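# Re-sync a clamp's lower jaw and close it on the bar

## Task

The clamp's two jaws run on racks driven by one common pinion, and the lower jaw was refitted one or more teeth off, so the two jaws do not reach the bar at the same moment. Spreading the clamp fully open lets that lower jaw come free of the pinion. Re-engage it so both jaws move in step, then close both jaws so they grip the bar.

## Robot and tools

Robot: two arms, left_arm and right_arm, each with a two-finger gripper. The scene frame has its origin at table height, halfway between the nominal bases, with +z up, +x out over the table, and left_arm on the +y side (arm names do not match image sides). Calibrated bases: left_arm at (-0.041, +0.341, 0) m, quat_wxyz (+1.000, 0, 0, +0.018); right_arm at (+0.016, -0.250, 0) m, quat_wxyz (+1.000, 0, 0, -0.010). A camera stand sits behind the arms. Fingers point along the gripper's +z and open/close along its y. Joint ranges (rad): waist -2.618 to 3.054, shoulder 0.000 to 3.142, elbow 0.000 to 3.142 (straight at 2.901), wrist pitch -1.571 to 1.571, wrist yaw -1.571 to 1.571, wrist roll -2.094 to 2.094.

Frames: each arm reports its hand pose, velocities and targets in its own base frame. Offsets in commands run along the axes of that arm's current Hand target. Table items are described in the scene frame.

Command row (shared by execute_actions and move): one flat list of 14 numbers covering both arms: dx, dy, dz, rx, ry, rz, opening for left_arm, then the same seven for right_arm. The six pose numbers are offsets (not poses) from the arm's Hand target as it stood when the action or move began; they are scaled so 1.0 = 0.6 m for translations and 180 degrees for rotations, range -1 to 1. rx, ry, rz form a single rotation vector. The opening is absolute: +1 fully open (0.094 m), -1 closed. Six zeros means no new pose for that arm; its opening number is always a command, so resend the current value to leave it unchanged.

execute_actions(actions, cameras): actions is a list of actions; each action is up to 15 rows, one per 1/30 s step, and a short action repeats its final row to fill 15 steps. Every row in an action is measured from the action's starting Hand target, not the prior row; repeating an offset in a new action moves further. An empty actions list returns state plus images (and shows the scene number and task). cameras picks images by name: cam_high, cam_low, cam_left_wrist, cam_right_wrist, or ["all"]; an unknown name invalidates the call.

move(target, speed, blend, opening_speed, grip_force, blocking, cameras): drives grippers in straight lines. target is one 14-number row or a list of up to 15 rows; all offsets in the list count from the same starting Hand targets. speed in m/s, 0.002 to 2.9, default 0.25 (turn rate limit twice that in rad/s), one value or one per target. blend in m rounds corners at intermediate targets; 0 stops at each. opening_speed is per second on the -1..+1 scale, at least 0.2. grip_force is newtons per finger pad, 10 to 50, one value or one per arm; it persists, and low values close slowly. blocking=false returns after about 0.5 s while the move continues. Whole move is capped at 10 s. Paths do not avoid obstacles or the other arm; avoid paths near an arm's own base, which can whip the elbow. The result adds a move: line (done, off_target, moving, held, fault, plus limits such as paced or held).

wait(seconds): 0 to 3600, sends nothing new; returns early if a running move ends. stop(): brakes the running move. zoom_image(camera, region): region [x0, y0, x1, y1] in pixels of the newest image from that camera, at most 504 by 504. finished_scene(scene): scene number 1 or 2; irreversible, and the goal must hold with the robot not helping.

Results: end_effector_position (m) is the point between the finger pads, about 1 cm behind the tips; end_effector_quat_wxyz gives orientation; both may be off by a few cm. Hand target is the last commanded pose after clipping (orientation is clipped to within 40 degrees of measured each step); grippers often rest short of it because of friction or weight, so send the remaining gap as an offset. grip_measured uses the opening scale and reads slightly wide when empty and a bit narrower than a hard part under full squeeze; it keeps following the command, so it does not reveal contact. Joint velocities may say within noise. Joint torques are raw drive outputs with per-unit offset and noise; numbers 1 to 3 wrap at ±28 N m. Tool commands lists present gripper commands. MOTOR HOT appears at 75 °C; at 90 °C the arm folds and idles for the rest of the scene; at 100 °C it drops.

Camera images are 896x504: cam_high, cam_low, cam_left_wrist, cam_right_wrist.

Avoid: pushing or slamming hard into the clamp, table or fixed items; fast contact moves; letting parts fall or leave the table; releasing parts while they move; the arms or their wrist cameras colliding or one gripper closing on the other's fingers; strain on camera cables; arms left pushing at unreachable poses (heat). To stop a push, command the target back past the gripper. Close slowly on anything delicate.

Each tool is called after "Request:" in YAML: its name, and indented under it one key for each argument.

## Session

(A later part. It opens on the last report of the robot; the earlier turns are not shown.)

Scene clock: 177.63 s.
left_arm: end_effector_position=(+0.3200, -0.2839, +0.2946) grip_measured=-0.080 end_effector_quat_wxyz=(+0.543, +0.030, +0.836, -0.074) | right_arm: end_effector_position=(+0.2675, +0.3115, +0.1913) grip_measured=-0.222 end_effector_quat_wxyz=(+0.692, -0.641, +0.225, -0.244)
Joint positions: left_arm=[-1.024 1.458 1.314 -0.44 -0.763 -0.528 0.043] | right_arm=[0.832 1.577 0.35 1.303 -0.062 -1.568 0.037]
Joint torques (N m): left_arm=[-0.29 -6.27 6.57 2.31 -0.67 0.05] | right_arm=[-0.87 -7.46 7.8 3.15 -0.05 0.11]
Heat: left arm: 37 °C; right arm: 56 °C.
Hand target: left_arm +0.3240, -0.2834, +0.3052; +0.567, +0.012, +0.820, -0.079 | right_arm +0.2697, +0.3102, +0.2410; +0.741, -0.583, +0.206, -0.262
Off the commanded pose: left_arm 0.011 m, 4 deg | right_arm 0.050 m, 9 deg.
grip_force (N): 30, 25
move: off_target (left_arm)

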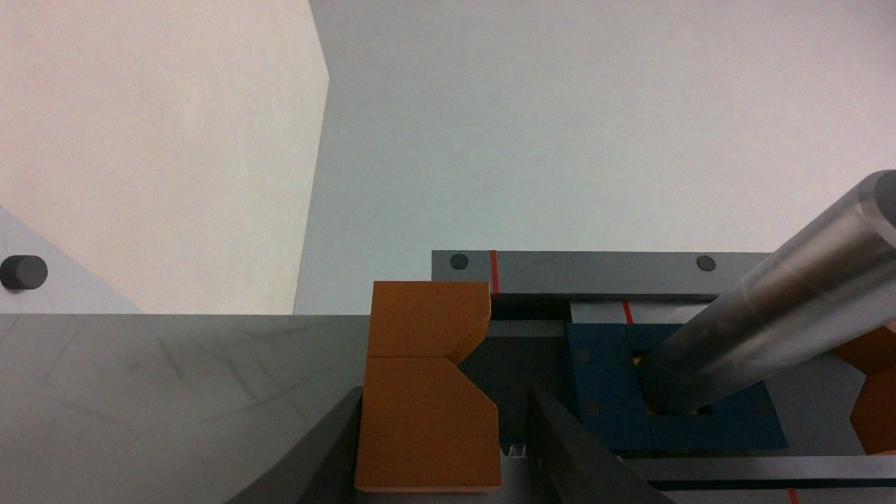

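Request:
move:
  target: [0.0039, 0, 0.0013, 0, 0, 0, -0.32, 0, 0, 0, 0, 0, 0, -0.22]
  speed: 0.02

Request:
move:
  target: [0.0024, 0, 0.0008, 0, 0, 0, -0.32, 0, 0, 0, 0, 0, 0, -0.22]
  speed: 0.02

Scene clock: 178.37 s.
left_arm: end_effector_position=(+0.3200, -0.2838, +0.2925) grip_measured=-0.080 end_effector_quat_wxyz=(+0.544, +0.029, +0.835, -0.073) | right_arm: end_effector_position=(+0.2675, +0.3115, +0.1913) grip_measured=-0.222 end_effector_quat_wxyz=(+0.692, -0.641, +0.225, -0.244)
Joint positions: left_arm=[-1.024 1.458 1.305 -0.43 -0.766 -0.528 0.043] | right_arm=[0.832 1.577 0.35 1.303 -0.062 -1.568 0.037]
Joint torques (N m): left_arm=[-0.31 -6.26 6.64 2.33 -0.65 0.04] | right_arm=[-0.87 -7.46 7.82 3.15 -0.05 0.12]
Heat: left arm: 37 °C; right arm: 57 °C.
Hand target: left_arm +0.3239, -0.2836, +0.3027; +0.567, +0.012, +0.820, -0.079 | right_arm +0.2697, +0.3102, +0.2410; +0.741, -0.583, +0.206, -0.262
Off the commanded pose: left_arm 0.011 m, 4 deg | right_arm 0.050 m, 9 deg.
grip_force (N): 30, 25
move: off_target (left_arm)

Scene clock: 178.87 s.
left_arm: end_effector_position=(+0.3201, -0.2839, +0.2926) grip_measured=-0.080 end_effector_quat_wxyz=(+0.544, +0.029, +0.835, -0.073) | right_arm: end_effector_position=(+0.2675, +0.3115, +0.1913) grip_measured=-0.222 end_effector_quat_wxyz=(+0.692, -0.641, +0.225, -0.244)
Joint positions: left_arm=[-1.024 1.458 1.305 -0.43 -0.766 -0.528 0.043] | right_arm=[0.832 1.577 0.35 1.303 -0.062 -1.568 0.037]
Joint torques (N m): left_arm=[-0.35 -6.23 6.26 2.38 -0.66 0.04] | right_arm=[-0.87 -7.45 7.8 3.15 -0.06 0.12]
Heat: left arm: 37 °C; right arm: 57 °C.
Hand target: left_arm +0.3239, -0.2838, +0.3012; +0.567, +0.012, +0.820, -0.079 | right_arm +0.2697, +0.3102, +0.2410; +0.741, -0.583, +0.206, -0.262
Off the commanded pose: left_arm 0.009 m, 4 deg | right_arm 0.050 m, 9 deg.
grip_force (N): 30, 25
move: off_target (left_arm)

Request:
move:
  target: [0.0014, 0, 0.0005, 0, 0, 0, -0.32, 0, 0, 0, 0, 0, 0, -0.22]
  speed: 0.02

Scene clock: 179.43 s.
left_arm: end_effector_position=(+0.3200, -0.2839, +0.2903) grip_measured=-0.080 end_effector_quat_wxyz=(+0.545, +0.029, +0.835, -0.072) | right_arm: end_effector_position=(+0.2675, +0.3115, +0.1913) grip_measured=-0.222 end_effector_quat_wxyz=(+0.692, -0.641, +0.225, -0.244)
Joint positions: left_arm=[-1.026 1.458 1.296 -0.421 -0.768 -0.528 0.043] | right_arm=[0.832 1.577 0.35 1.303 -0.062 -1.568 0.037]
Joint torques (N m): left_arm=[-0.23 -6.27 6.6 2.3 -0.64 0.04] | right_arm=[-0.88 -7.46 7.82 3.15 -0.06 0.12]
Heat: left arm: 38 °C; right arm: 57 °C.
Hand target: left_arm +0.3238, -0.2839, +0.3002; +0.566, +0.012, +0.820, -0.079 | right_arm +0.2697, +0.3102, +0.2410; +0.741, -0.583, +0.206, -0.262
Off the commanded pose: left_arm 0.011 m, 4 deg | right_arm 0.050 m, 9 deg.
grip_force (N): 30, 25
move: off_target (left_arm)

Request:
move:
  target: [-0.002, 0, -0.0005, 0, -0.0022, 0, -0.32, 0, 0, 0, 0, 0, 0, -0.22]
  speed: 0.02

Scene clock: 180.10 s.
left_arm: end_effector_position=(+0.3200, -0.2839, +0.2904) grip_measured=-0.080 end_effector_quat_wxyz=(+0.545, +0.029, +0.835, -0.073) | right_arm: end_effector_position=(+0.2675, +0.3115, +0.1913) grip_measured=-0.222 end_effector_quat_wxyz=(+0.692, -0.641, +0.225, -0.244)
Joint positions: left_arm=[-1.026 1.458 1.296 -0.42 -0.769 -0.528 0.043] | right_arm=[0.832 1.577 0.35 1.303 -0.062 -1.568 0.037]
Joint torques (N m): left_arm=[-0.39 -6.41 6.42 2.39 -0.67 0.08] | right_arm=[-0.87 -7.46 7.82 3.15 -0.06 0.12]
Heat: left arm: 38 °C; right arm: 57 °C.
Hand target: left_arm +0.3239, -0.2838, +0.3015; +0.569, +0.012, +0.818, -0.079 | right_arm +0.2697, +0.3102, +0.2410; +0.741, -0.583, +0.206, -0.262
Off the commanded pose: left_arm 0.012 m, 4 deg | right_arm 0.050 m, 9 deg.
grip_force (N): 30, 25
move: off_target (left_arm)

Request:
move:
  target: [-0.006, 0, -0.0015, 0, -0.0066, 0, -0.32, 0, 0, 0, 0, 0, 0, -0.22]
  speed: 0.02

Scene clock: 181.13 s.
left_arm: end_effector_position=(+0.3202, -0.2841, +0.2903) grip_measured=-0.080 end_effector_quat_wxyz=(+0.551, +0.026, +0.831, -0.070) | right_arm: end_effector_position=(+0.2675, +0.3115, +0.1913) grip_measured=-0.222 end_effector_quat_wxyz=(+0.692, -0.641, +0.225, -0.244)
Joint positions: left_arm=[-1.031 1.458 1.283 -0.396 -0.786 -0.522 0.043] | right_arm=[0.832 1.577 0.35 1.303 -0.062 -1.568 0.037]
Joint torques (N m): left_arm=[-0.08 -6.93 6.75 2.43 -0.66 0.2] | right_arm=[-0.85 -7.46 7.82 3.15 -0.06 0.12]
Heat: left arm: 38 °C; right arm: 57 °C.
Hand target: left_arm +0.3244, -0.2833, +0.3052; +0.578, +0.011, +0.812, -0.079 | right_arm +0.2697, +0.3102, +0.2410; +0.741, -0.583, +0.206, -0.262
Off the commanded pose: left_arm 0.015 m, 4 deg | right_arm 0.050 m, 9 deg.
grip_force (N): 30, 25
move: off_target (left_arm)

Request:
move:
  target: [0, 0, 0, 0, 0, 0, -0.32, 0, -0.0122, 0, 0.0133, 0, 0, -0.22]
  speed: 0.02
  cameras: ["cam_right_wrist"]

Scene clock: 183.03 s.
left_arm: end_effector_position=(+0.3202, -0.2841, +0.2903) grip_measured=-0.080 end_effector_quat_wxyz=(+0.551, +0.026, +0.831, -0.070) | right_arm: end_effector_position=(+0.2667, +0.3107, +0.2032) grip_measured=-0.222 end_effector_quat_wxyz=(+0.706, -0.625, +0.218, -0.250)
Joint positions: left_arm=[-1.031 1.458 1.283 -0.396 -0.786 -0.522 0.043] | right_arm=[0.832 1.577 0.35 1.351 -0.062 -1.568 0.037]
Joint torques (N m): left_arm=[-0.16 -6.91 6.63 2.43 -0.63 0.2] | right_arm=[-0.88 -6.02 7.73 3.24 -0.05 0.15]
Heat: left arm: 38 °C; right arm: 57 °C.
Hand target: left_arm +0.3244, -0.2833, +0.3052; +0.578, +0.011, +0.812, -0.079 | right_arm +0.2687, +0.3089, +0.2481; +0.753, -0.567, +0.200, -0.266
Off the commanded pose: left_arm 0.016 m, 4 deg | right_arm 0.045 m, 9 deg.
grip_force (N): 30, 25
move: off_target (right_arm)

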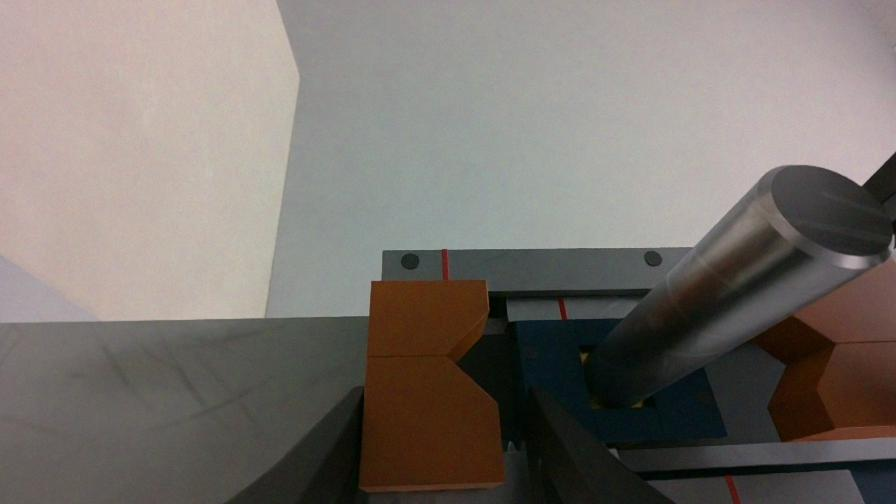

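Request:
move:
  target: [0, 0, 0, 0, 0, 0, -0.32, 0, 0, 0, 0, 0, 0, -0.33]
  speed: 0.02
  opening_speed: 0.2
  cameras: ["cam_right_wrist"]

Request:
zoom_image:
  camera: "cam_right_wrist"
  region: [480, 400, 800, 504]

Request:
zoom_image:
  camera: "cam_right_wrist"
  region: [380, 230, 620, 350]

Scene clock: 184.00 s.
left_arm: end_effector_position=(+0.3202, -0.2841, +0.2903) grip_measured=-0.080 end_effector_quat_wxyz=(+0.551, +0.026, +0.831, -0.070) | right_arm: end_effector_position=(+0.2666, +0.3109, +0.2021) grip_measured=-0.327 end_effector_quat_wxyz=(+0.705, -0.627, +0.219, -0.250)
Joint positions: left_arm=[-1.031 1.458 1.283 -0.396 -0.786 -0.522 0.043] | right_arm=[0.832 1.577 0.35 1.347 -0.063 -1.568 0.032]
Joint torques (N m): left_arm=[-0.13 -6.87 6.61 2.42 -0.63 0.2] | right_arm=[-0.88 -6.06 7.71 3.29 -0.05 0.15]
Heat: left arm: 38 °C; right arm: 57 °C.
Hand target: left_arm +0.3244, -0.2833, +0.3052; +0.578, +0.011, +0.812, -0.079 | right_arm +0.2687, +0.3089, +0.2481; +0.753, -0.567, +0.200, -0.266
Off the commanded pose: left_arm 0.016 m, 4 deg | right_arm 0.046 m, 9 deg.
grip_force (N): 30, 25
move: done

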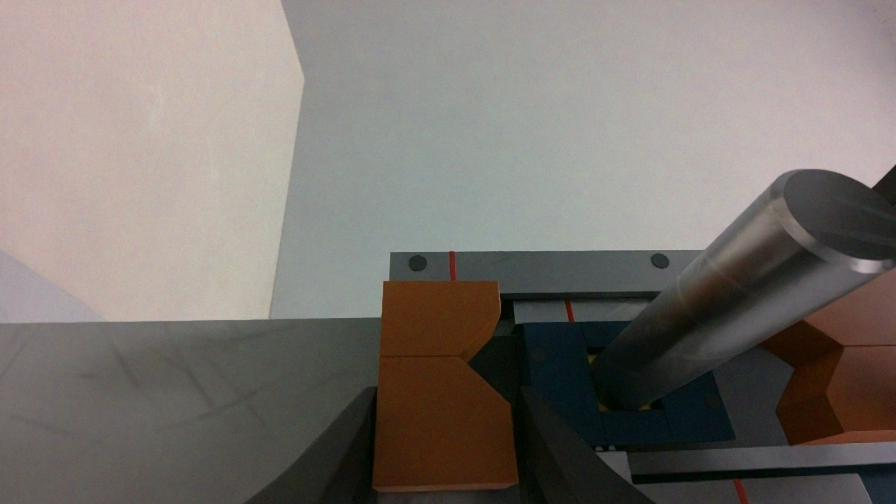

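Scaled by 1.575 from the camera's image (finer frame: 1280x720).

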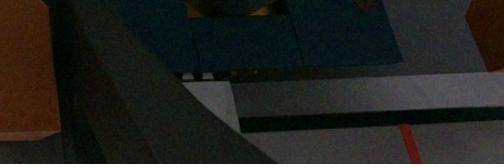

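Scaled by 2.100 from the camera's image (finer frame: 1280x720).

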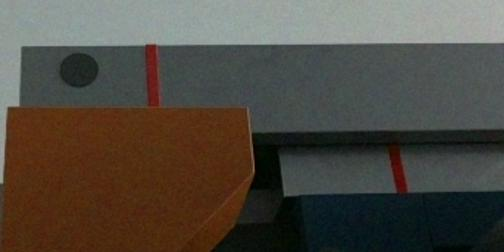

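Request:
move:
  target: [0, 0, 0, 0, 0, 0, -0.32, 0, -0.003, 0, 0.0033, 0, 0, -0.45]
  speed: 0.02
  opening_speed: 0.2
  cameras: ["cam_right_wrist"]

Request:
zoom_image:
  camera: "cam_right_wrist"
  region: [480, 400, 800, 504]

Request:
zoom_image:
  camera: "cam_right_wrist"
  region: [380, 230, 620, 350]

Scene clock: 185.33 s.
left_arm: end_effector_position=(+0.3202, -0.2841, +0.2903) grip_measured=-0.080 end_effector_quat_wxyz=(+0.551, +0.026, +0.831, -0.070) | right_arm: end_effector_position=(+0.2665, +0.3110, +0.2015) grip_measured=-0.393 end_effector_quat_wxyz=(+0.705, -0.628, +0.219, -0.249)
Joint positions: left_arm=[-1.031 1.458 1.283 -0.396 -0.786 -0.522 0.043] | right_arm=[0.832 1.577 0.35 1.344 -0.064 -1.568 0.029]
Joint torques (N m): left_arm=[-0.05 -6.89 6.63 2.43 -0.63 0.22] | right_arm=[-0.88 -5.85 7.58 3.47 -0.03 0.15]
Heat: left arm: 38 °C; right arm: 58 °C.
Hand target: left_arm +0.3244, -0.2833, +0.3052; +0.578, +0.011, +0.812, -0.079 | right_arm +0.2683, +0.3085, +0.2499; +0.756, -0.563, +0.199, -0.267
Off the commanded pose: left_arm 0.016 m, 4 deg | right_arm 0.048 m, 10 deg.
grip_force (N): 30, 25
move: off_target (right_arm)

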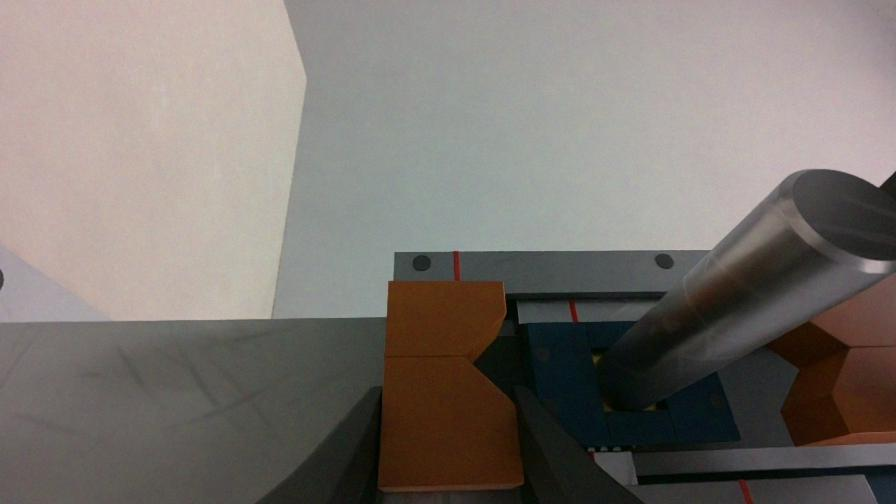

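Scaled by 1.575 from the camera's image (finer frame: 1280x720).

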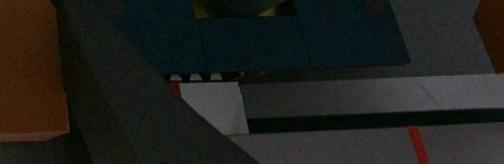

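Scaled by 2.100 from the camera's image (finer frame: 1280x720).

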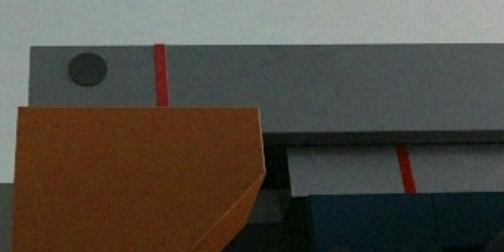

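Request:
move:
  target: [0, 0, 0, 0, 0, 0, -0.32, 0, -0.0112, 0, 0.0083, 0, 0, -0.45]
  speed: 0.02

Request:
move:
  target: [0, 0, 0, 0, 0, 0, -0.32, 0, -0.0112, 0, 0.0083, 0, 0, -0.45]
  speed: 0.02

Scene clock: 186.53 s.
left_arm: end_effector_position=(+0.3202, -0.2841, +0.2903) grip_measured=-0.080 end_effector_quat_wxyz=(+0.551, +0.026, +0.831, -0.070) | right_arm: end_effector_position=(+0.2665, +0.3110, +0.2015) grip_measured=-0.393 end_effector_quat_wxyz=(+0.705, -0.628, +0.219, -0.249)
Joint positions: left_arm=[-1.031 1.458 1.283 -0.396 -0.786 -0.522 0.043] | right_arm=[0.832 1.577 0.35 1.344 -0.064 -1.568 0.029]
Joint torques (N m): left_arm=[-0.1 -6.94 6.61 2.4 -0.62 0.2] | right_arm=[-0.9 -6.13 7.41 3.71 -0.03 0.17]
Heat: left arm: 38 °C; right arm: 59 °C.
Hand target: left_arm +0.3244, -0.2833, +0.3052; +0.578, +0.011, +0.812, -0.079 | right_arm +0.2671, +0.3070, +0.2563; +0.764, -0.553, +0.195, -0.269
Off the commanded pose: left_arm 0.016 m, 4 deg | right_arm 0.055 m, 11 deg.
grip_force (N): 30, 25
move: off_target (right_arm)

Scene clock: 187.63 s.
left_arm: end_effector_position=(+0.3202, -0.2841, +0.2903) grip_measured=-0.080 end_effector_quat_wxyz=(+0.551, +0.026, +0.831, -0.070) | right_arm: end_effector_position=(+0.2665, +0.3110, +0.2018) grip_measured=-0.393 end_effector_quat_wxyz=(+0.705, -0.627, +0.219, -0.249)
Joint positions: left_arm=[-1.031 1.458 1.283 -0.396 -0.786 -0.522 0.043] | right_arm=[0.832 1.577 0.35 1.345 -0.064 -1.567 0.029]
Joint torques (N m): left_arm=[-0.12 -6.9 6.67 2.42 -0.62 0.2] | right_arm=[-0.91 -6.42 7.23 3.93 -0.03 0.18]
Heat: left arm: 38 °C; right arm: 59 °C.
Hand target: left_arm +0.3244, -0.2833, +0.3052; +0.578, +0.011, +0.812, -0.079 | right_arm +0.2658, +0.3054, +0.2626; +0.771, -0.543, +0.192, -0.272
Off the commanded pose: left_arm 0.016 m, 4 deg | right_arm 0.061 m, 13 deg.
grip_force (N): 30, 25
move: off_target (right_arm)

Request:
move:
  target: [0, 0, 0, 0, 0, 0, -0.32, 0, -0.0112, 0, 0.0083, 0, 0, -0.45]
  speed: 0.02

Request:
move:
  target: [0, 0, 0, 0, 0, 0, -0.32, 0, -0.0112, 0, 0.0083, 0, 0, -0.45]
  speed: 0.02
  cameras: ["cam_right_wrist"]

Scene clock: 189.07 s.
left_arm: end_effector_position=(+0.3202, -0.2841, +0.2903) grip_measured=-0.080 end_effector_quat_wxyz=(+0.551, +0.026, +0.831, -0.070) | right_arm: end_effector_position=(+0.2665, +0.3110, +0.2023) grip_measured=-0.393 end_effector_quat_wxyz=(+0.706, -0.626, +0.219, -0.249)
Joint positions: left_arm=[-1.031 1.458 1.283 -0.396 -0.786 -0.522 0.043] | right_arm=[0.832 1.577 0.35 1.347 -0.064 -1.566 0.029]
Joint torques (N m): left_arm=[-0.13 -6.93 6.71 2.42 -0.65 0.2] | right_arm=[-0.94 -6.75 7.05 4.14 -0.03 0.18]
Heat: left arm: 38 °C; right arm: 60 °C.
Hand target: left_arm +0.3244, -0.2833, +0.3052; +0.578, +0.011, +0.812, -0.079 | right_arm +0.2644, +0.3036, +0.2690; +0.778, -0.533, +0.188, -0.274
Off the commanded pose: left_arm 0.016 m, 4 deg | right_arm 0.067 m, 14 deg.
grip_force (N): 30, 25
move: off_target (right_arm)

Scene clock: 190.33 s.
left_arm: end_effector_position=(+0.3202, -0.2841, +0.2903) grip_measured=-0.080 end_effector_quat_wxyz=(+0.551, +0.026, +0.831, -0.070) | right_arm: end_effector_position=(+0.2664, +0.3109, +0.2028) grip_measured=-0.393 end_effector_quat_wxyz=(+0.706, -0.626, +0.218, -0.249)
Joint positions: left_arm=[-1.031 1.458 1.283 -0.396 -0.786 -0.522 0.043] | right_arm=[0.832 1.577 0.35 1.349 -0.064 -1.565 0.029]
Joint torques (N m): left_arm=[-0.1 -6.89 6.67 2.44 -0.63 0.22] | right_arm=[-0.94 -7.08 6.86 4.35 -0.02 0.19]
Heat: left arm: 38 °C; right arm: 61 °C.
Hand target: left_arm +0.3244, -0.2833, +0.3052; +0.578, +0.011, +0.812, -0.079 | right_arm +0.2629, +0.3017, +0.2753; +0.785, -0.523, +0.185, -0.277
Off the commanded pose: left_arm 0.016 m, 4 deg | right_arm 0.073 m, 16 deg.
grip_force (N): 30, 25
move: off_target (right_arm)

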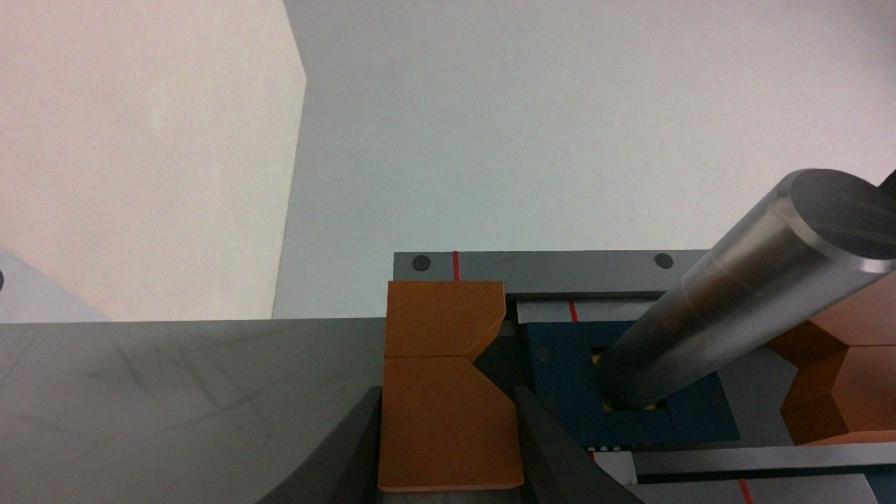

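Request:
move:
  target: [0.0024, 0, 0.0008, 0, 0, 0, -0.32, 0, 0, 0, 0, 0, 0, -0.45]
  speed: 0.02

Request:
move:
  target: [0.0024, 0, 0.0008, 0, 0, 0, -0.32, 0, 0, 0, 0, 0, 0, -0.45]
  speed: 0.02

Scene clock: 190.93 s.
left_arm: end_effector_position=(+0.3203, -0.2842, +0.2897) grip_measured=-0.080 end_effector_quat_wxyz=(+0.553, +0.026, +0.830, -0.070) | right_arm: end_effector_position=(+0.2664, +0.3109, +0.2029) grip_measured=-0.393 end_effector_quat_wxyz=(+0.707, -0.625, +0.218, -0.249)
Joint positions: left_arm=[-1.032 1.458 1.278 -0.389 -0.79 -0.521 0.043] | right_arm=[0.832 1.577 0.35 1.35 -0.064 -1.565 0.029]
Joint torques (N m): left_arm=[-0.01 -6.86 6.61 2.42 -0.58 0.19] | right_arm=[-0.92 -7.08 6.86 4.34 -0.02 0.19]
Heat: left arm: 38 °C; right arm: 62 °C.
Hand target: left_arm +0.3244, -0.2835, +0.3036; +0.578, +0.011, +0.812, -0.079 | right_arm +0.2629, +0.3017, +0.2752; +0.785, -0.523, +0.185, -0.277
Off the commanded pose: left_arm 0.015 m, 4 deg | right_arm 0.073 m, 16 deg.
grip_force (N): 30, 25
move: off_target (left_arm)

Scene clock: 191.43 s.
left_arm: end_effector_position=(+0.3202, -0.2843, +0.2898) grip_measured=-0.080 end_effector_quat_wxyz=(+0.553, +0.026, +0.830, -0.070) | right_arm: end_effector_position=(+0.2664, +0.3109, +0.2029) grip_measured=-0.393 end_effector_quat_wxyz=(+0.707, -0.625, +0.218, -0.249)
Joint positions: left_arm=[-1.032 1.458 1.278 -0.388 -0.79 -0.521 0.043] | right_arm=[0.832 1.577 0.35 1.35 -0.064 -1.565 0.029]
Joint torques (N m): left_arm=[-0.03 -6.82 6.23 2.47 -0.61 0.19] | right_arm=[-0.94 -7.06 6.86 4.34 -0.02 0.19]
Heat: left arm: 38 °C; right arm: 62 °C.
Hand target: left_arm +0.3243, -0.2837, +0.3021; +0.578, +0.011, +0.812, -0.079 | right_arm +0.2629, +0.3017, +0.2752; +0.785, -0.523, +0.185, -0.277
Off the commanded pose: left_arm 0.013 m, 4 deg | right_arm 0.073 m, 16 deg.
grip_force (N): 30, 25
move: off_target (left_arm)

Request:
move:
  target: [0.0024, 0, 0.0008, 0, 0, 0, -0.32, 0, 0, 0, 0, 0, 0, -0.45]
  speed: 0.02
  cameras: ["cam_right_wrist"]

Request:
zoom_image:
  camera: "cam_right_wrist"
  region: [480, 400, 800, 504]

Request:
zoom_image:
  camera: "cam_right_wrist"
  region: [380, 230, 620, 350]

Scene clock: 192.10 s.
left_arm: end_effector_position=(+0.3203, -0.2844, +0.2884) grip_measured=-0.080 end_effector_quat_wxyz=(+0.555, +0.024, +0.828, -0.069) | right_arm: end_effector_position=(+0.2664, +0.3109, +0.2030) grip_measured=-0.393 end_effector_quat_wxyz=(+0.707, -0.625, +0.218, -0.249)
Joint positions: left_arm=[-1.034 1.458 1.268 -0.374 -0.797 -0.52 0.043] | right_arm=[0.832 1.577 0.35 1.35 -0.064 -1.565 0.029]
Joint torques (N m): left_arm=[0.1 -6.86 6.48 2.39 -0.53 0.17] | right_arm=[-0.94 -7.08 6.86 4.33 -0.02 0.19]
Heat: left arm: 38 °C; right arm: 63 °C.
Hand target: left_arm +0.3243, -0.2839, +0.3007; +0.578, +0.011, +0.812, -0.079 | right_arm +0.2629, +0.3017, +0.2752; +0.785, -0.523, +0.185, -0.277
Off the commanded pose: left_arm 0.013 m, 4 deg | right_arm 0.073 m, 16 deg.
grip_force (N): 30, 25
move: off_target (left_arm)

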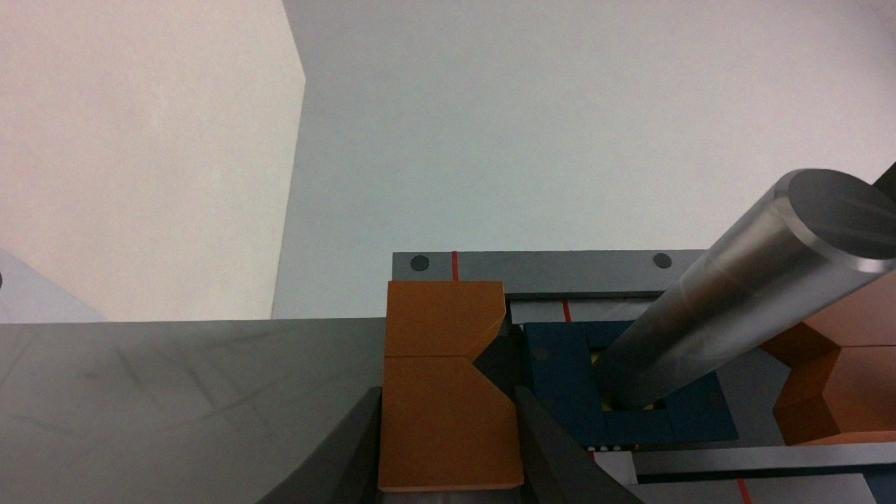

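Scaled by 1.575 from the camera's image (finer frame: 1280x720).

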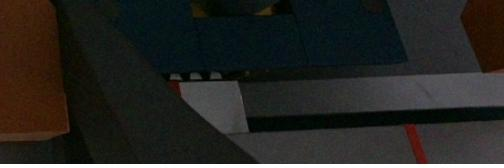

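Scaled by 2.100 from the camera's image (finer frame: 1280x720).

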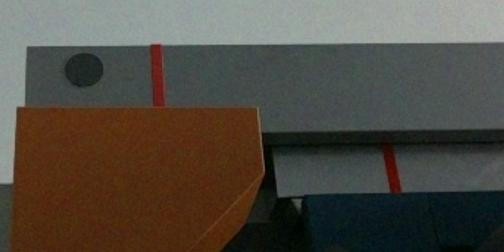

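Request:
wait:
  seconds: 0.05
  cameras: ["cam_high", "cam_low", "cam_right_wrist"]

Request:
zoom_image:
  camera: "cam_low"
  region: [340, 120, 500, 260]

Request:
zoom_image:
  camera: "cam_high"
  region: [320, 120, 460, 250]

Scene clock: 192.77 s.
left_arm: end_effector_position=(+0.3203, -0.2843, +0.2883) grip_measured=-0.080 end_effector_quat_wxyz=(+0.555, +0.025, +0.828, -0.069) | right_arm: end_effector_position=(+0.2664, +0.3109, +0.2030) grip_measured=-0.393 end_effector_quat_wxyz=(+0.707, -0.625, +0.218, -0.249)
Joint positions: left_arm=[-1.034 1.458 1.268 -0.374 -0.797 -0.52 0.043] | right_arm=[0.832 1.577 0.35 1.35 -0.064 -1.565 0.029]
Joint torques (N m): left_arm=[0.03 -6.83 6.43 2.41 -0.54 0.19] | right_arm=[-0.92 -7.08 6.86 4.34 -0.02 0.19]
Heat: left arm: 38 °C; right arm: 63 °C.
Hand target: left_arm +0.3243, -0.2838, +0.3006; +0.578, +0.011, +0.812, -0.079 | right_arm +0.2629, +0.3017, +0.2752; +0.785, -0.523, +0.185, -0.277
Tool commands: left_gripper/opening=-0.32 right_gripper/opening=-0.45
Off the commanded pose: left_arm 0.013 m, 4 deg | right_arm 0.073 m, 16 deg.
grip_force (N): 30, 25
wait: 0.07 s; at rest from the start

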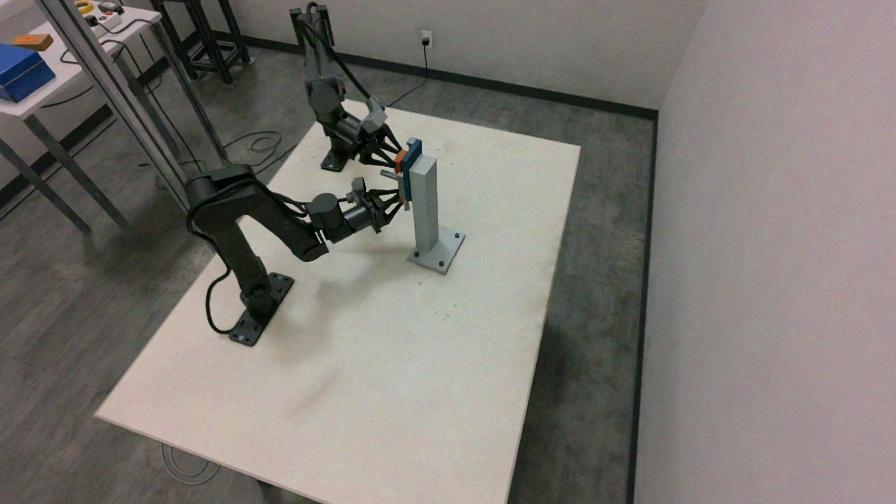

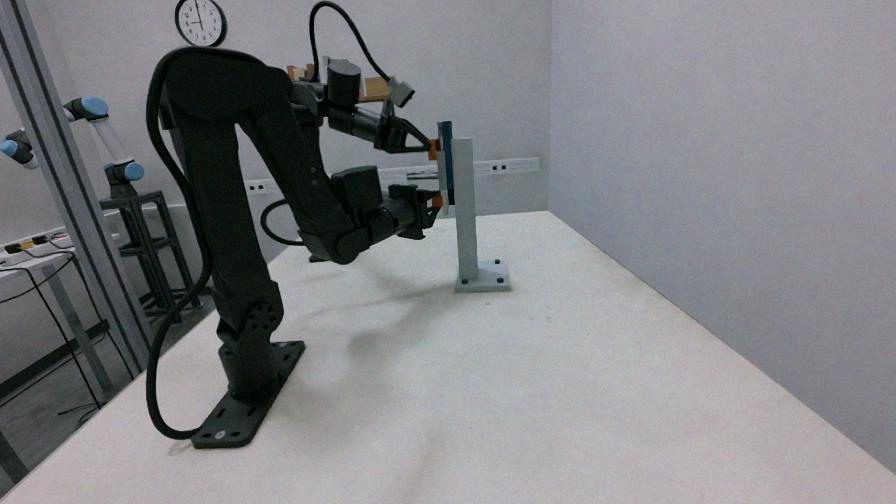

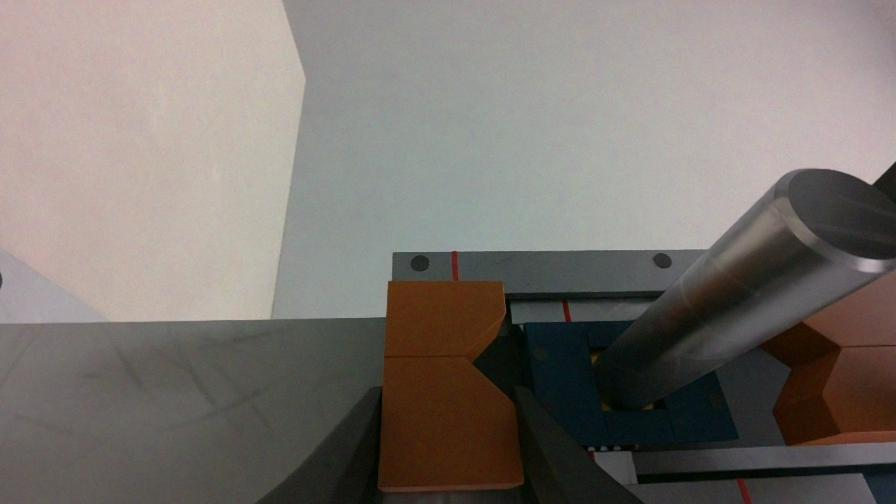

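Scaled by 3.150 from the camera's image (finer frame: 1280x720).

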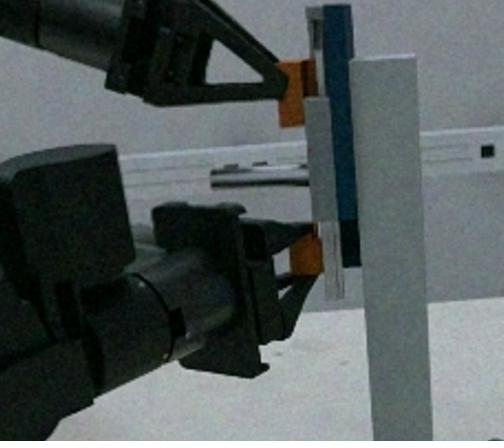

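Scaled by 3.600 from the camera's image (finer frame: 1280x720).

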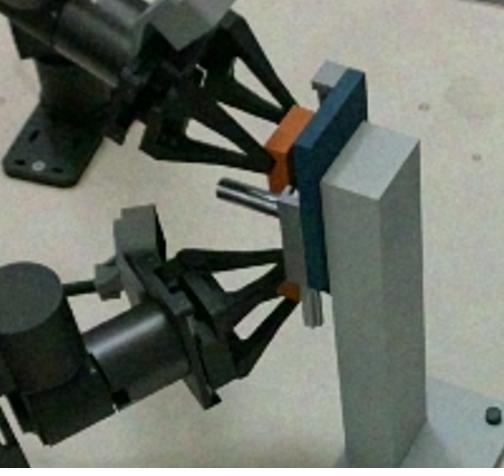

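Request:
zoom_image:
  camera: "cam_low"
  region: [415, 115, 475, 225]

Request:
zoom_image:
  camera: "cam_high"
  region: [380, 130, 440, 220]

Scaled by 4.582 from the camera's image (finer frame: 1280x720).

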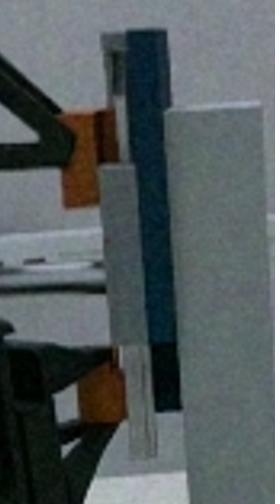

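Scaled by 5.600 from the camera's image (finer frame: 1280x720).

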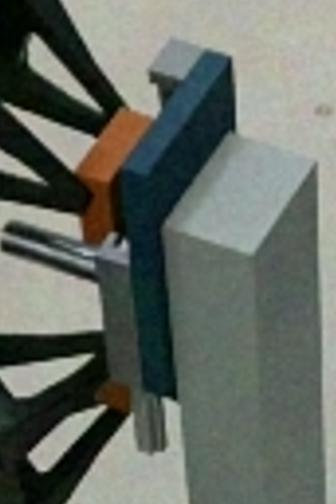

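Request:
move:
  target: [0, 0, 0, 0, 0, 0, -0.32, 0, 0.0224, 0, -0.0166, 0, 0, -0.45]
  speed: 0.03

Request:
move:
  target: [0, 0, 0, 0, 0, 0, -0.32, -0.005, 0, 0.005, 0, 0, 0, -0.45]
  speed: 0.02
  cameras: ["cam_right_wrist"]

Request:
zoom_image:
  camera: "cam_right_wrist"
  region: [480, 400, 800, 504]

Scene clock: 195.00 s.
left_arm: end_effector_position=(+0.3203, -0.2843, +0.2883) grip_measured=-0.080 end_effector_quat_wxyz=(+0.555, +0.025, +0.828, -0.069) | right_arm: end_effector_position=(+0.2663, +0.3107, +0.2026) grip_measured=-0.393 end_effector_quat_wxyz=(+0.706, -0.626, +0.218, -0.249)
Joint positions: left_arm=[-1.034 1.458 1.268 -0.374 -0.797 -0.52 0.043] | right_arm=[0.832 1.577 0.349 1.35 -0.064 -1.565 0.029]
Joint torques (N m): left_arm=[0.08 -6.82 6.5 2.39 -0.53 0.19] | right_arm=[-0.88 -6.31 7.49 3.88 -0.02 0.16]
Heat: left arm: 38 °C; right arm: 64 °C.
Hand target: left_arm +0.3243, -0.2838, +0.3006; +0.578, +0.011, +0.812, -0.079 | right_arm +0.2661, +0.3057, +0.2629; +0.771, -0.543, +0.192, -0.272
Off the commanded pose: left_arm 0.013 m, 4 deg | right_arm 0.060 m, 13 deg.
grip_force (N): 30, 25
move: off_target (right_arm)

Scene clock: 195.60 s.
left_arm: end_effector_position=(+0.3203, -0.2843, +0.2883) grip_measured=-0.080 end_effector_quat_wxyz=(+0.555, +0.025, +0.828, -0.069) | right_arm: end_effector_position=(+0.2665, +0.3106, +0.2025) grip_measured=-0.393 end_effector_quat_wxyz=(+0.706, -0.625, +0.219, -0.249)
Joint positions: left_arm=[-1.034 1.458 1.268 -0.374 -0.797 -0.52 0.043] | right_arm=[0.832 1.577 0.349 1.35 -0.063 -1.565 0.029]
Joint torques (N m): left_arm=[0.08 -6.79 6.48 2.39 -0.53 0.17] | right_arm=[0.28 -6.05 8.28 3.83 0.1 0.14]
Heat: left arm: 38 °C; right arm: 64 °C.
Hand target: left_arm +0.3243, -0.2838, +0.3006; +0.578, +0.011, +0.812, -0.079 | right_arm +0.2655, +0.3098, +0.2639; +0.771, -0.543, +0.192, -0.272
Off the commanded pose: left_arm 0.013 m, 4 deg | right_arm 0.061 m, 13 deg.
grip_force (N): 30, 25
move: off_target (right_arm)

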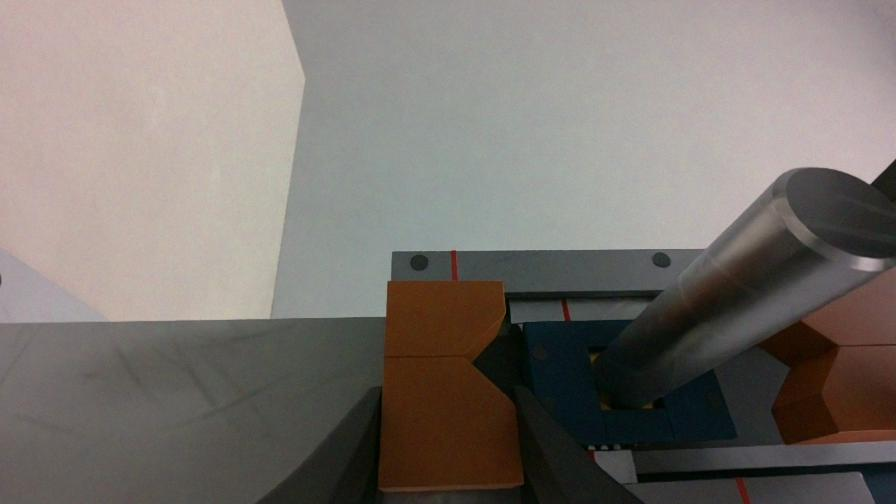

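Scaled by 1.575 from the camera's image (finer frame: 1280x720).

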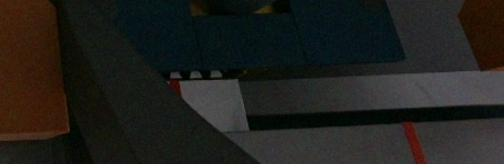

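Request:
move:
  target: [0, 0, 0, 0, 0, 0, -0.32, -0.005, 0, 0.003, 0, 0, 0, -0.45]
  speed: 0.02

Request:
move:
  target: [0, 0, 0, 0, 0, 0, -0.32, -0.005, 0, 0.003, 0, 0, 0, -0.45]
  speed: 0.02
  cameras: ["cam_right_wrist"]

Request:
zoom_image:
  camera: "cam_right_wrist"
  region: [360, 250, 660, 504]

Scene clock: 196.57 s.
left_arm: end_effector_position=(+0.3203, -0.2843, +0.2883) grip_measured=-0.080 end_effector_quat_wxyz=(+0.555, +0.025, +0.828, -0.069) | right_arm: end_effector_position=(+0.2655, +0.3115, +0.2024) grip_measured=-0.393 end_effector_quat_wxyz=(+0.706, -0.625, +0.221, -0.250)
Joint positions: left_arm=[-1.034 1.458 1.268 -0.374 -0.797 -0.52 0.043] | right_arm=[0.841 1.577 0.349 1.35 -0.049 -1.565 0.029]
Joint torques (N m): left_arm=[0.01 -6.83 6.5 2.41 -0.52 0.2] | right_arm=[0.64 -5.89 8.76 3.8 0.04 0.11]
Heat: left arm: 38 °C; right arm: 65 °C.
Hand target: left_arm +0.3243, -0.2838, +0.3006; +0.578, +0.011, +0.812, -0.079 | right_arm +0.2643, +0.3130, +0.2645; +0.771, -0.543, +0.192, -0.272
Off the commanded pose: left_arm 0.013 m, 4 deg | right_arm 0.062 m, 13 deg.
grip_force (N): 30, 25
move: off_target (right_arm)

Scene clock: 197.27 s.
left_arm: end_effector_position=(+0.3203, -0.2843, +0.2883) grip_measured=-0.080 end_effector_quat_wxyz=(+0.555, +0.025, +0.828, -0.069) | right_arm: end_effector_position=(+0.2648, +0.3126, +0.2030) grip_measured=-0.393 end_effector_quat_wxyz=(+0.705, -0.623, +0.224, -0.252)
Joint positions: left_arm=[-1.034 1.458 1.268 -0.374 -0.797 -0.52 0.043] | right_arm=[0.852 1.577 0.351 1.349 -0.03 -1.566 0.029]
Joint torques (N m): left_arm=[0.08 -6.89 6.43 2.4 -0.53 0.18] | right_arm=[0.77 -5.71 9.17 3.76 -0.01 0.07]
Heat: left arm: 38 °C; right arm: 65 °C.
Hand target: left_arm +0.3243, -0.2838, +0.3006; +0.578, +0.011, +0.812, -0.079 | right_arm +0.2630, +0.3162, +0.2651; +0.771, -0.543, +0.192, -0.272
Off the commanded pose: left_arm 0.013 m, 4 deg | right_arm 0.062 m, 13 deg.
grip_force (N): 30, 25
move: off_target (right_arm)

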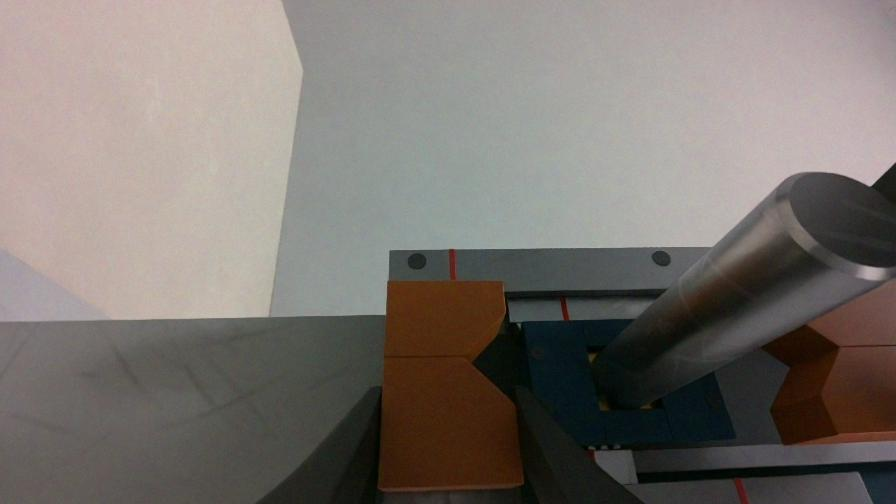

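Scaled by 1.680 from the camera's image (finer frame: 1280x720).

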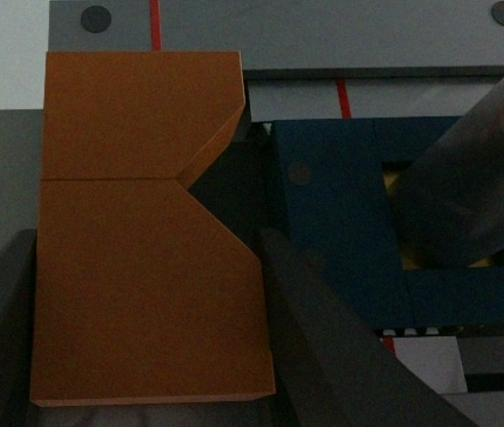

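Request:
move:
  target: [0, 0, 0, 0, 0, 0, -0.32, 0, 0, 0, 0, 0, -0.028, -0.5]
  speed: 0.03
  grip_force: [30, 50]
  cameras: ["cam_right_wrist"]

Scene clock: 204.67 s.
left_arm: end_effector_position=(+0.3203, -0.2843, +0.2883) grip_measured=-0.080 end_effector_quat_wxyz=(+0.555, +0.025, +0.828, -0.069) | right_arm: end_effector_position=(+0.2653, +0.3123, +0.2029) grip_measured=-0.410 end_effector_quat_wxyz=(+0.700, -0.627, +0.215, -0.266)
Joint positions: left_arm=[-1.034 1.458 1.268 -0.374 -0.797 -0.52 0.043] | right_arm=[0.854 1.577 0.351 1.348 -0.023 -1.6 0.028]
Joint torques (N m): left_arm=[0.06 -6.82 6.46 2.41 -0.53 0.18] | right_arm=[1.01 -6.02 9.17 3.7 0.05 -0.53]
Heat: left arm: 38 °C; right arm: 66 °C.
Hand target: left_arm +0.3243, -0.2838, +0.3006; +0.578, +0.011, +0.812, -0.079 | right_arm +0.2630, +0.3163, +0.2652; +0.758, -0.551, +0.168, -0.306
Off the commanded pose: left_arm 0.013 m, 4 deg | right_arm 0.062 m, 13 deg.
grip_force (N): 30, 50
move: off_target (right_arm)

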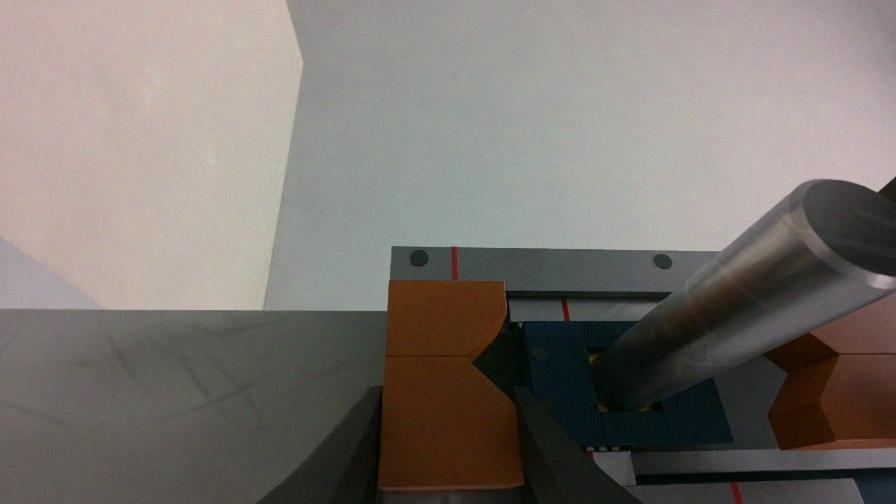

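Request:
move:
  target: [0, 0, 0, 0, 0, 0, -0.32, 0, -0.0092, 0, 0.0083, 0, 0.01, -0.5]
  speed: 0.02

Request:
move:
  target: [0, 0, 0, 0, 0, 0, -0.32, 0, -0.0092, 0, 0.0083, 0, 0, -0.5]
  speed: 0.02
  cameras: ["cam_right_wrist"]

Scene clock: 206.23 s.
left_arm: end_effector_position=(+0.3203, -0.2843, +0.2883) grip_measured=-0.080 end_effector_quat_wxyz=(+0.555, +0.025, +0.828, -0.069) | right_arm: end_effector_position=(+0.2653, +0.3123, +0.2030) grip_measured=-0.410 end_effector_quat_wxyz=(+0.701, -0.626, +0.217, -0.265)
Joint positions: left_arm=[-1.034 1.458 1.268 -0.374 -0.797 -0.52 0.043] | right_arm=[0.856 1.577 0.351 1.349 -0.019 -1.595 0.028]
Joint torques (N m): left_arm=[0.13 -6.87 6.45 2.4 -0.53 0.2] | right_arm=[0.7 -5.67 8.88 4.04 -0.06 -0.24]
Heat: left arm: 38 °C; right arm: 67 °C.
Hand target: left_arm +0.3243, -0.2838, +0.3006; +0.578, +0.011, +0.812, -0.079 | right_arm +0.2615, +0.3151, +0.2703; +0.770, -0.539, +0.173, -0.296
Off the commanded pose: left_arm 0.013 m, 4 deg | right_arm 0.068 m, 14 deg.
grip_force (N): 30, 50
move: off_target (right_arm)

Scene clock: 207.60 s.
left_arm: end_effector_position=(+0.3203, -0.2843, +0.2883) grip_measured=-0.080 end_effector_quat_wxyz=(+0.555, +0.025, +0.828, -0.069) | right_arm: end_effector_position=(+0.2654, +0.3123, +0.2036) grip_measured=-0.410 end_effector_quat_wxyz=(+0.702, -0.624, +0.217, -0.265)
Joint positions: left_arm=[-1.034 1.458 1.268 -0.374 -0.797 -0.52 0.043] | right_arm=[0.856 1.581 0.351 1.357 -0.019 -1.594 0.028]
Joint torques (N m): left_arm=[0.09 -6.8 6.48 2.41 -0.54 0.17] | right_arm=[0.75 -5.79 8.62 4.24 -0.07 -0.26]
Heat: left arm: 38 °C; right arm: 67 °C.
Hand target: left_arm +0.3243, -0.2838, +0.3006; +0.578, +0.011, +0.812, -0.079 | right_arm +0.2600, +0.3137, +0.2755; +0.777, -0.528, +0.169, -0.298
Off the commanded pose: left_arm 0.013 m, 4 deg | right_arm 0.072 m, 15 deg.
grip_force (N): 30, 50
move: off_target (right_arm)

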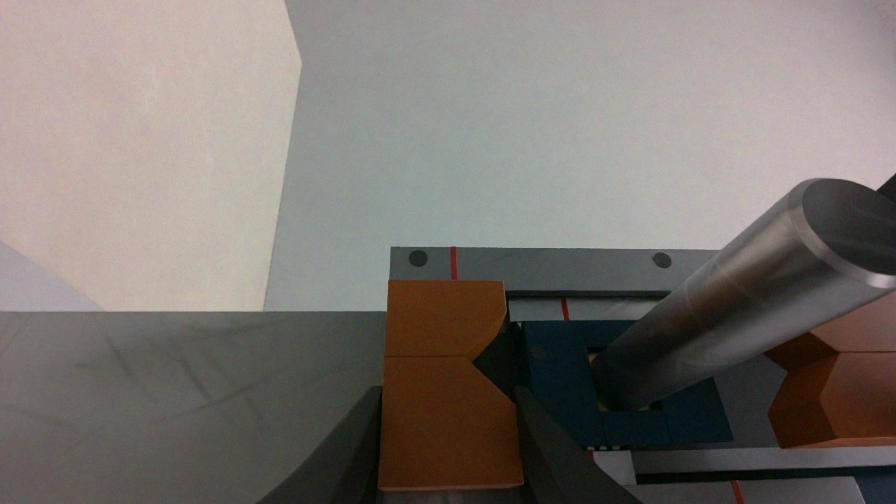

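Request:
move:
  target: [0, 0, 0, 0, 0, 0, -0.32, 0, 0.0357, 0, -0.0333, 0, 0, -0.5]
  speed: 0.04

Request:
move:
  target: [0, 0, 0, 0, 0, 0, -0.32, 0, 0.0102, 0, -0.0111, 0, 0, -0.5]
  speed: 0.03

Scene clock: 209.30 s.
left_arm: end_effector_position=(+0.3203, -0.2843, +0.2883) grip_measured=-0.080 end_effector_quat_wxyz=(+0.555, +0.025, +0.828, -0.069) | right_arm: end_effector_position=(+0.2656, +0.3126, +0.2019) grip_measured=-0.410 end_effector_quat_wxyz=(+0.700, -0.626, +0.219, -0.264)
Joint positions: left_arm=[-1.034 1.458 1.268 -0.374 -0.797 -0.52 0.043] | right_arm=[0.856 1.581 0.352 1.349 -0.019 -1.593 0.028]
Joint torques (N m): left_arm=[0.06 -6.87 6.45 2.4 -0.53 0.2] | right_arm=[0.69 -6.75 9.99 3.04 -0.03 -0.29]
Heat: left arm: 38 °C; right arm: 67 °C.
Hand target: left_arm +0.3243, -0.2838, +0.3006; +0.578, +0.011, +0.812, -0.079 | right_arm +0.2661, +0.3194, +0.2557; +0.748, -0.568, +0.184, -0.289
Off the commanded pose: left_arm 0.013 m, 4 deg | right_arm 0.054 m, 10 deg.
grip_force (N): 30, 50
move: off_target (right_arm)

Scene clock: 210.07 s.
left_arm: end_effector_position=(+0.3203, -0.2843, +0.2883) grip_measured=-0.080 end_effector_quat_wxyz=(+0.555, +0.025, +0.828, -0.069) | right_arm: end_effector_position=(+0.2658, +0.3129, +0.2012) grip_measured=-0.410 end_effector_quat_wxyz=(+0.699, -0.627, +0.220, -0.263)
Joint positions: left_arm=[-1.034 1.458 1.268 -0.374 -0.797 -0.52 0.043] | right_arm=[0.856 1.581 0.353 1.345 -0.019 -1.591 0.028]
Joint torques (N m): left_arm=[0.03 -6.87 6.52 2.4 -0.52 0.19] | right_arm=[0.69 -7.8 10.32 2.54 -0.01 -0.32]
Heat: left arm: 38 °C; right arm: 67 °C.
Hand target: left_arm +0.3243, -0.2838, +0.3006; +0.578, +0.011, +0.812, -0.079 | right_arm +0.2675, +0.3205, +0.2499; +0.738, -0.581, +0.189, -0.286
Off the commanded pose: left_arm 0.013 m, 4 deg | right_arm 0.049 m, 8 deg.
grip_force (N): 30, 50
move: off_target (right_arm)

Request:
move:
  target: [0, 0, 0, 0, 0, 0, -0.32, 0.005, -0.0102, 0.004, 0.0111, 0, 0, -0.45]
  speed: 0.03
  grip_force: [30, 25]

Request:
move:
  target: [0, 0, 0, 0, 0, 0, -0.32, 0.005, -0.0092, 0.003, 0.0083, 0, 0, -0.45]
  speed: 0.03
  cameras: ["cam_right_wrist"]

Scene clock: 213.60 s.
left_arm: end_effector_position=(+0.3203, -0.2843, +0.2883) grip_measured=-0.080 end_effector_quat_wxyz=(+0.555, +0.025, +0.828, -0.069) | right_arm: end_effector_position=(+0.2656, +0.3131, +0.2017) grip_measured=-0.404 end_effector_quat_wxyz=(+0.700, -0.627, +0.219, -0.262)
Joint positions: left_arm=[-1.034 1.458 1.268 -0.374 -0.797 -0.52 0.043] | right_arm=[0.856 1.579 0.354 1.342 -0.021 -1.591 0.028]
Joint torques (N m): left_arm=[0.09 -6.82 6.48 2.41 -0.53 0.2] | right_arm=[-0.4 -6.35 10.63 3.05 -0.13 -0.3]
Heat: left arm: 38 °C; right arm: 66 °C.
Hand target: left_arm +0.3243, -0.2838, +0.3006; +0.578, +0.011, +0.812, -0.079 | right_arm +0.2700, +0.3194, +0.2564; +0.748, -0.568, +0.184, -0.289
Off the commanded pose: left_arm 0.013 m, 4 deg | right_arm 0.055 m, 10 deg.
grip_force (N): 30, 25
move: off_target (right_arm)

Scene clock: 214.40 s.
left_arm: end_effector_position=(+0.3203, -0.2843, +0.2883) grip_measured=-0.080 end_effector_quat_wxyz=(+0.555, +0.025, +0.828, -0.069) | right_arm: end_effector_position=(+0.2660, +0.3126, +0.2022) grip_measured=-0.404 end_effector_quat_wxyz=(+0.701, -0.628, +0.216, -0.261)
Joint positions: left_arm=[-1.034 1.458 1.268 -0.374 -0.797 -0.52 0.043] | right_arm=[0.848 1.579 0.354 1.344 -0.035 -1.591 0.028]
Joint torques (N m): left_arm=[0.13 -6.86 6.48 2.39 -0.53 0.18] | right_arm=[-0.88 -5.87 10.92 3.32 -0.12 -0.25]
Heat: left arm: 38 °C; right arm: 66 °C.
Hand target: left_arm +0.3243, -0.2838, +0.3006; +0.578, +0.011, +0.812, -0.079 | right_arm +0.2721, +0.3179, +0.2624; +0.755, -0.559, +0.180, -0.291
Off the commanded pose: left_arm 0.013 m, 4 deg | right_arm 0.061 m, 11 deg.
grip_force (N): 30, 25
move: off_target (right_arm)

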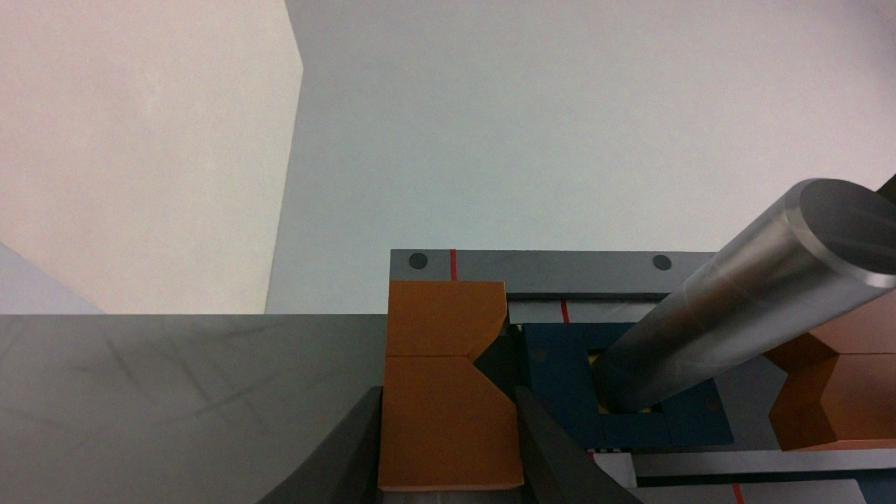

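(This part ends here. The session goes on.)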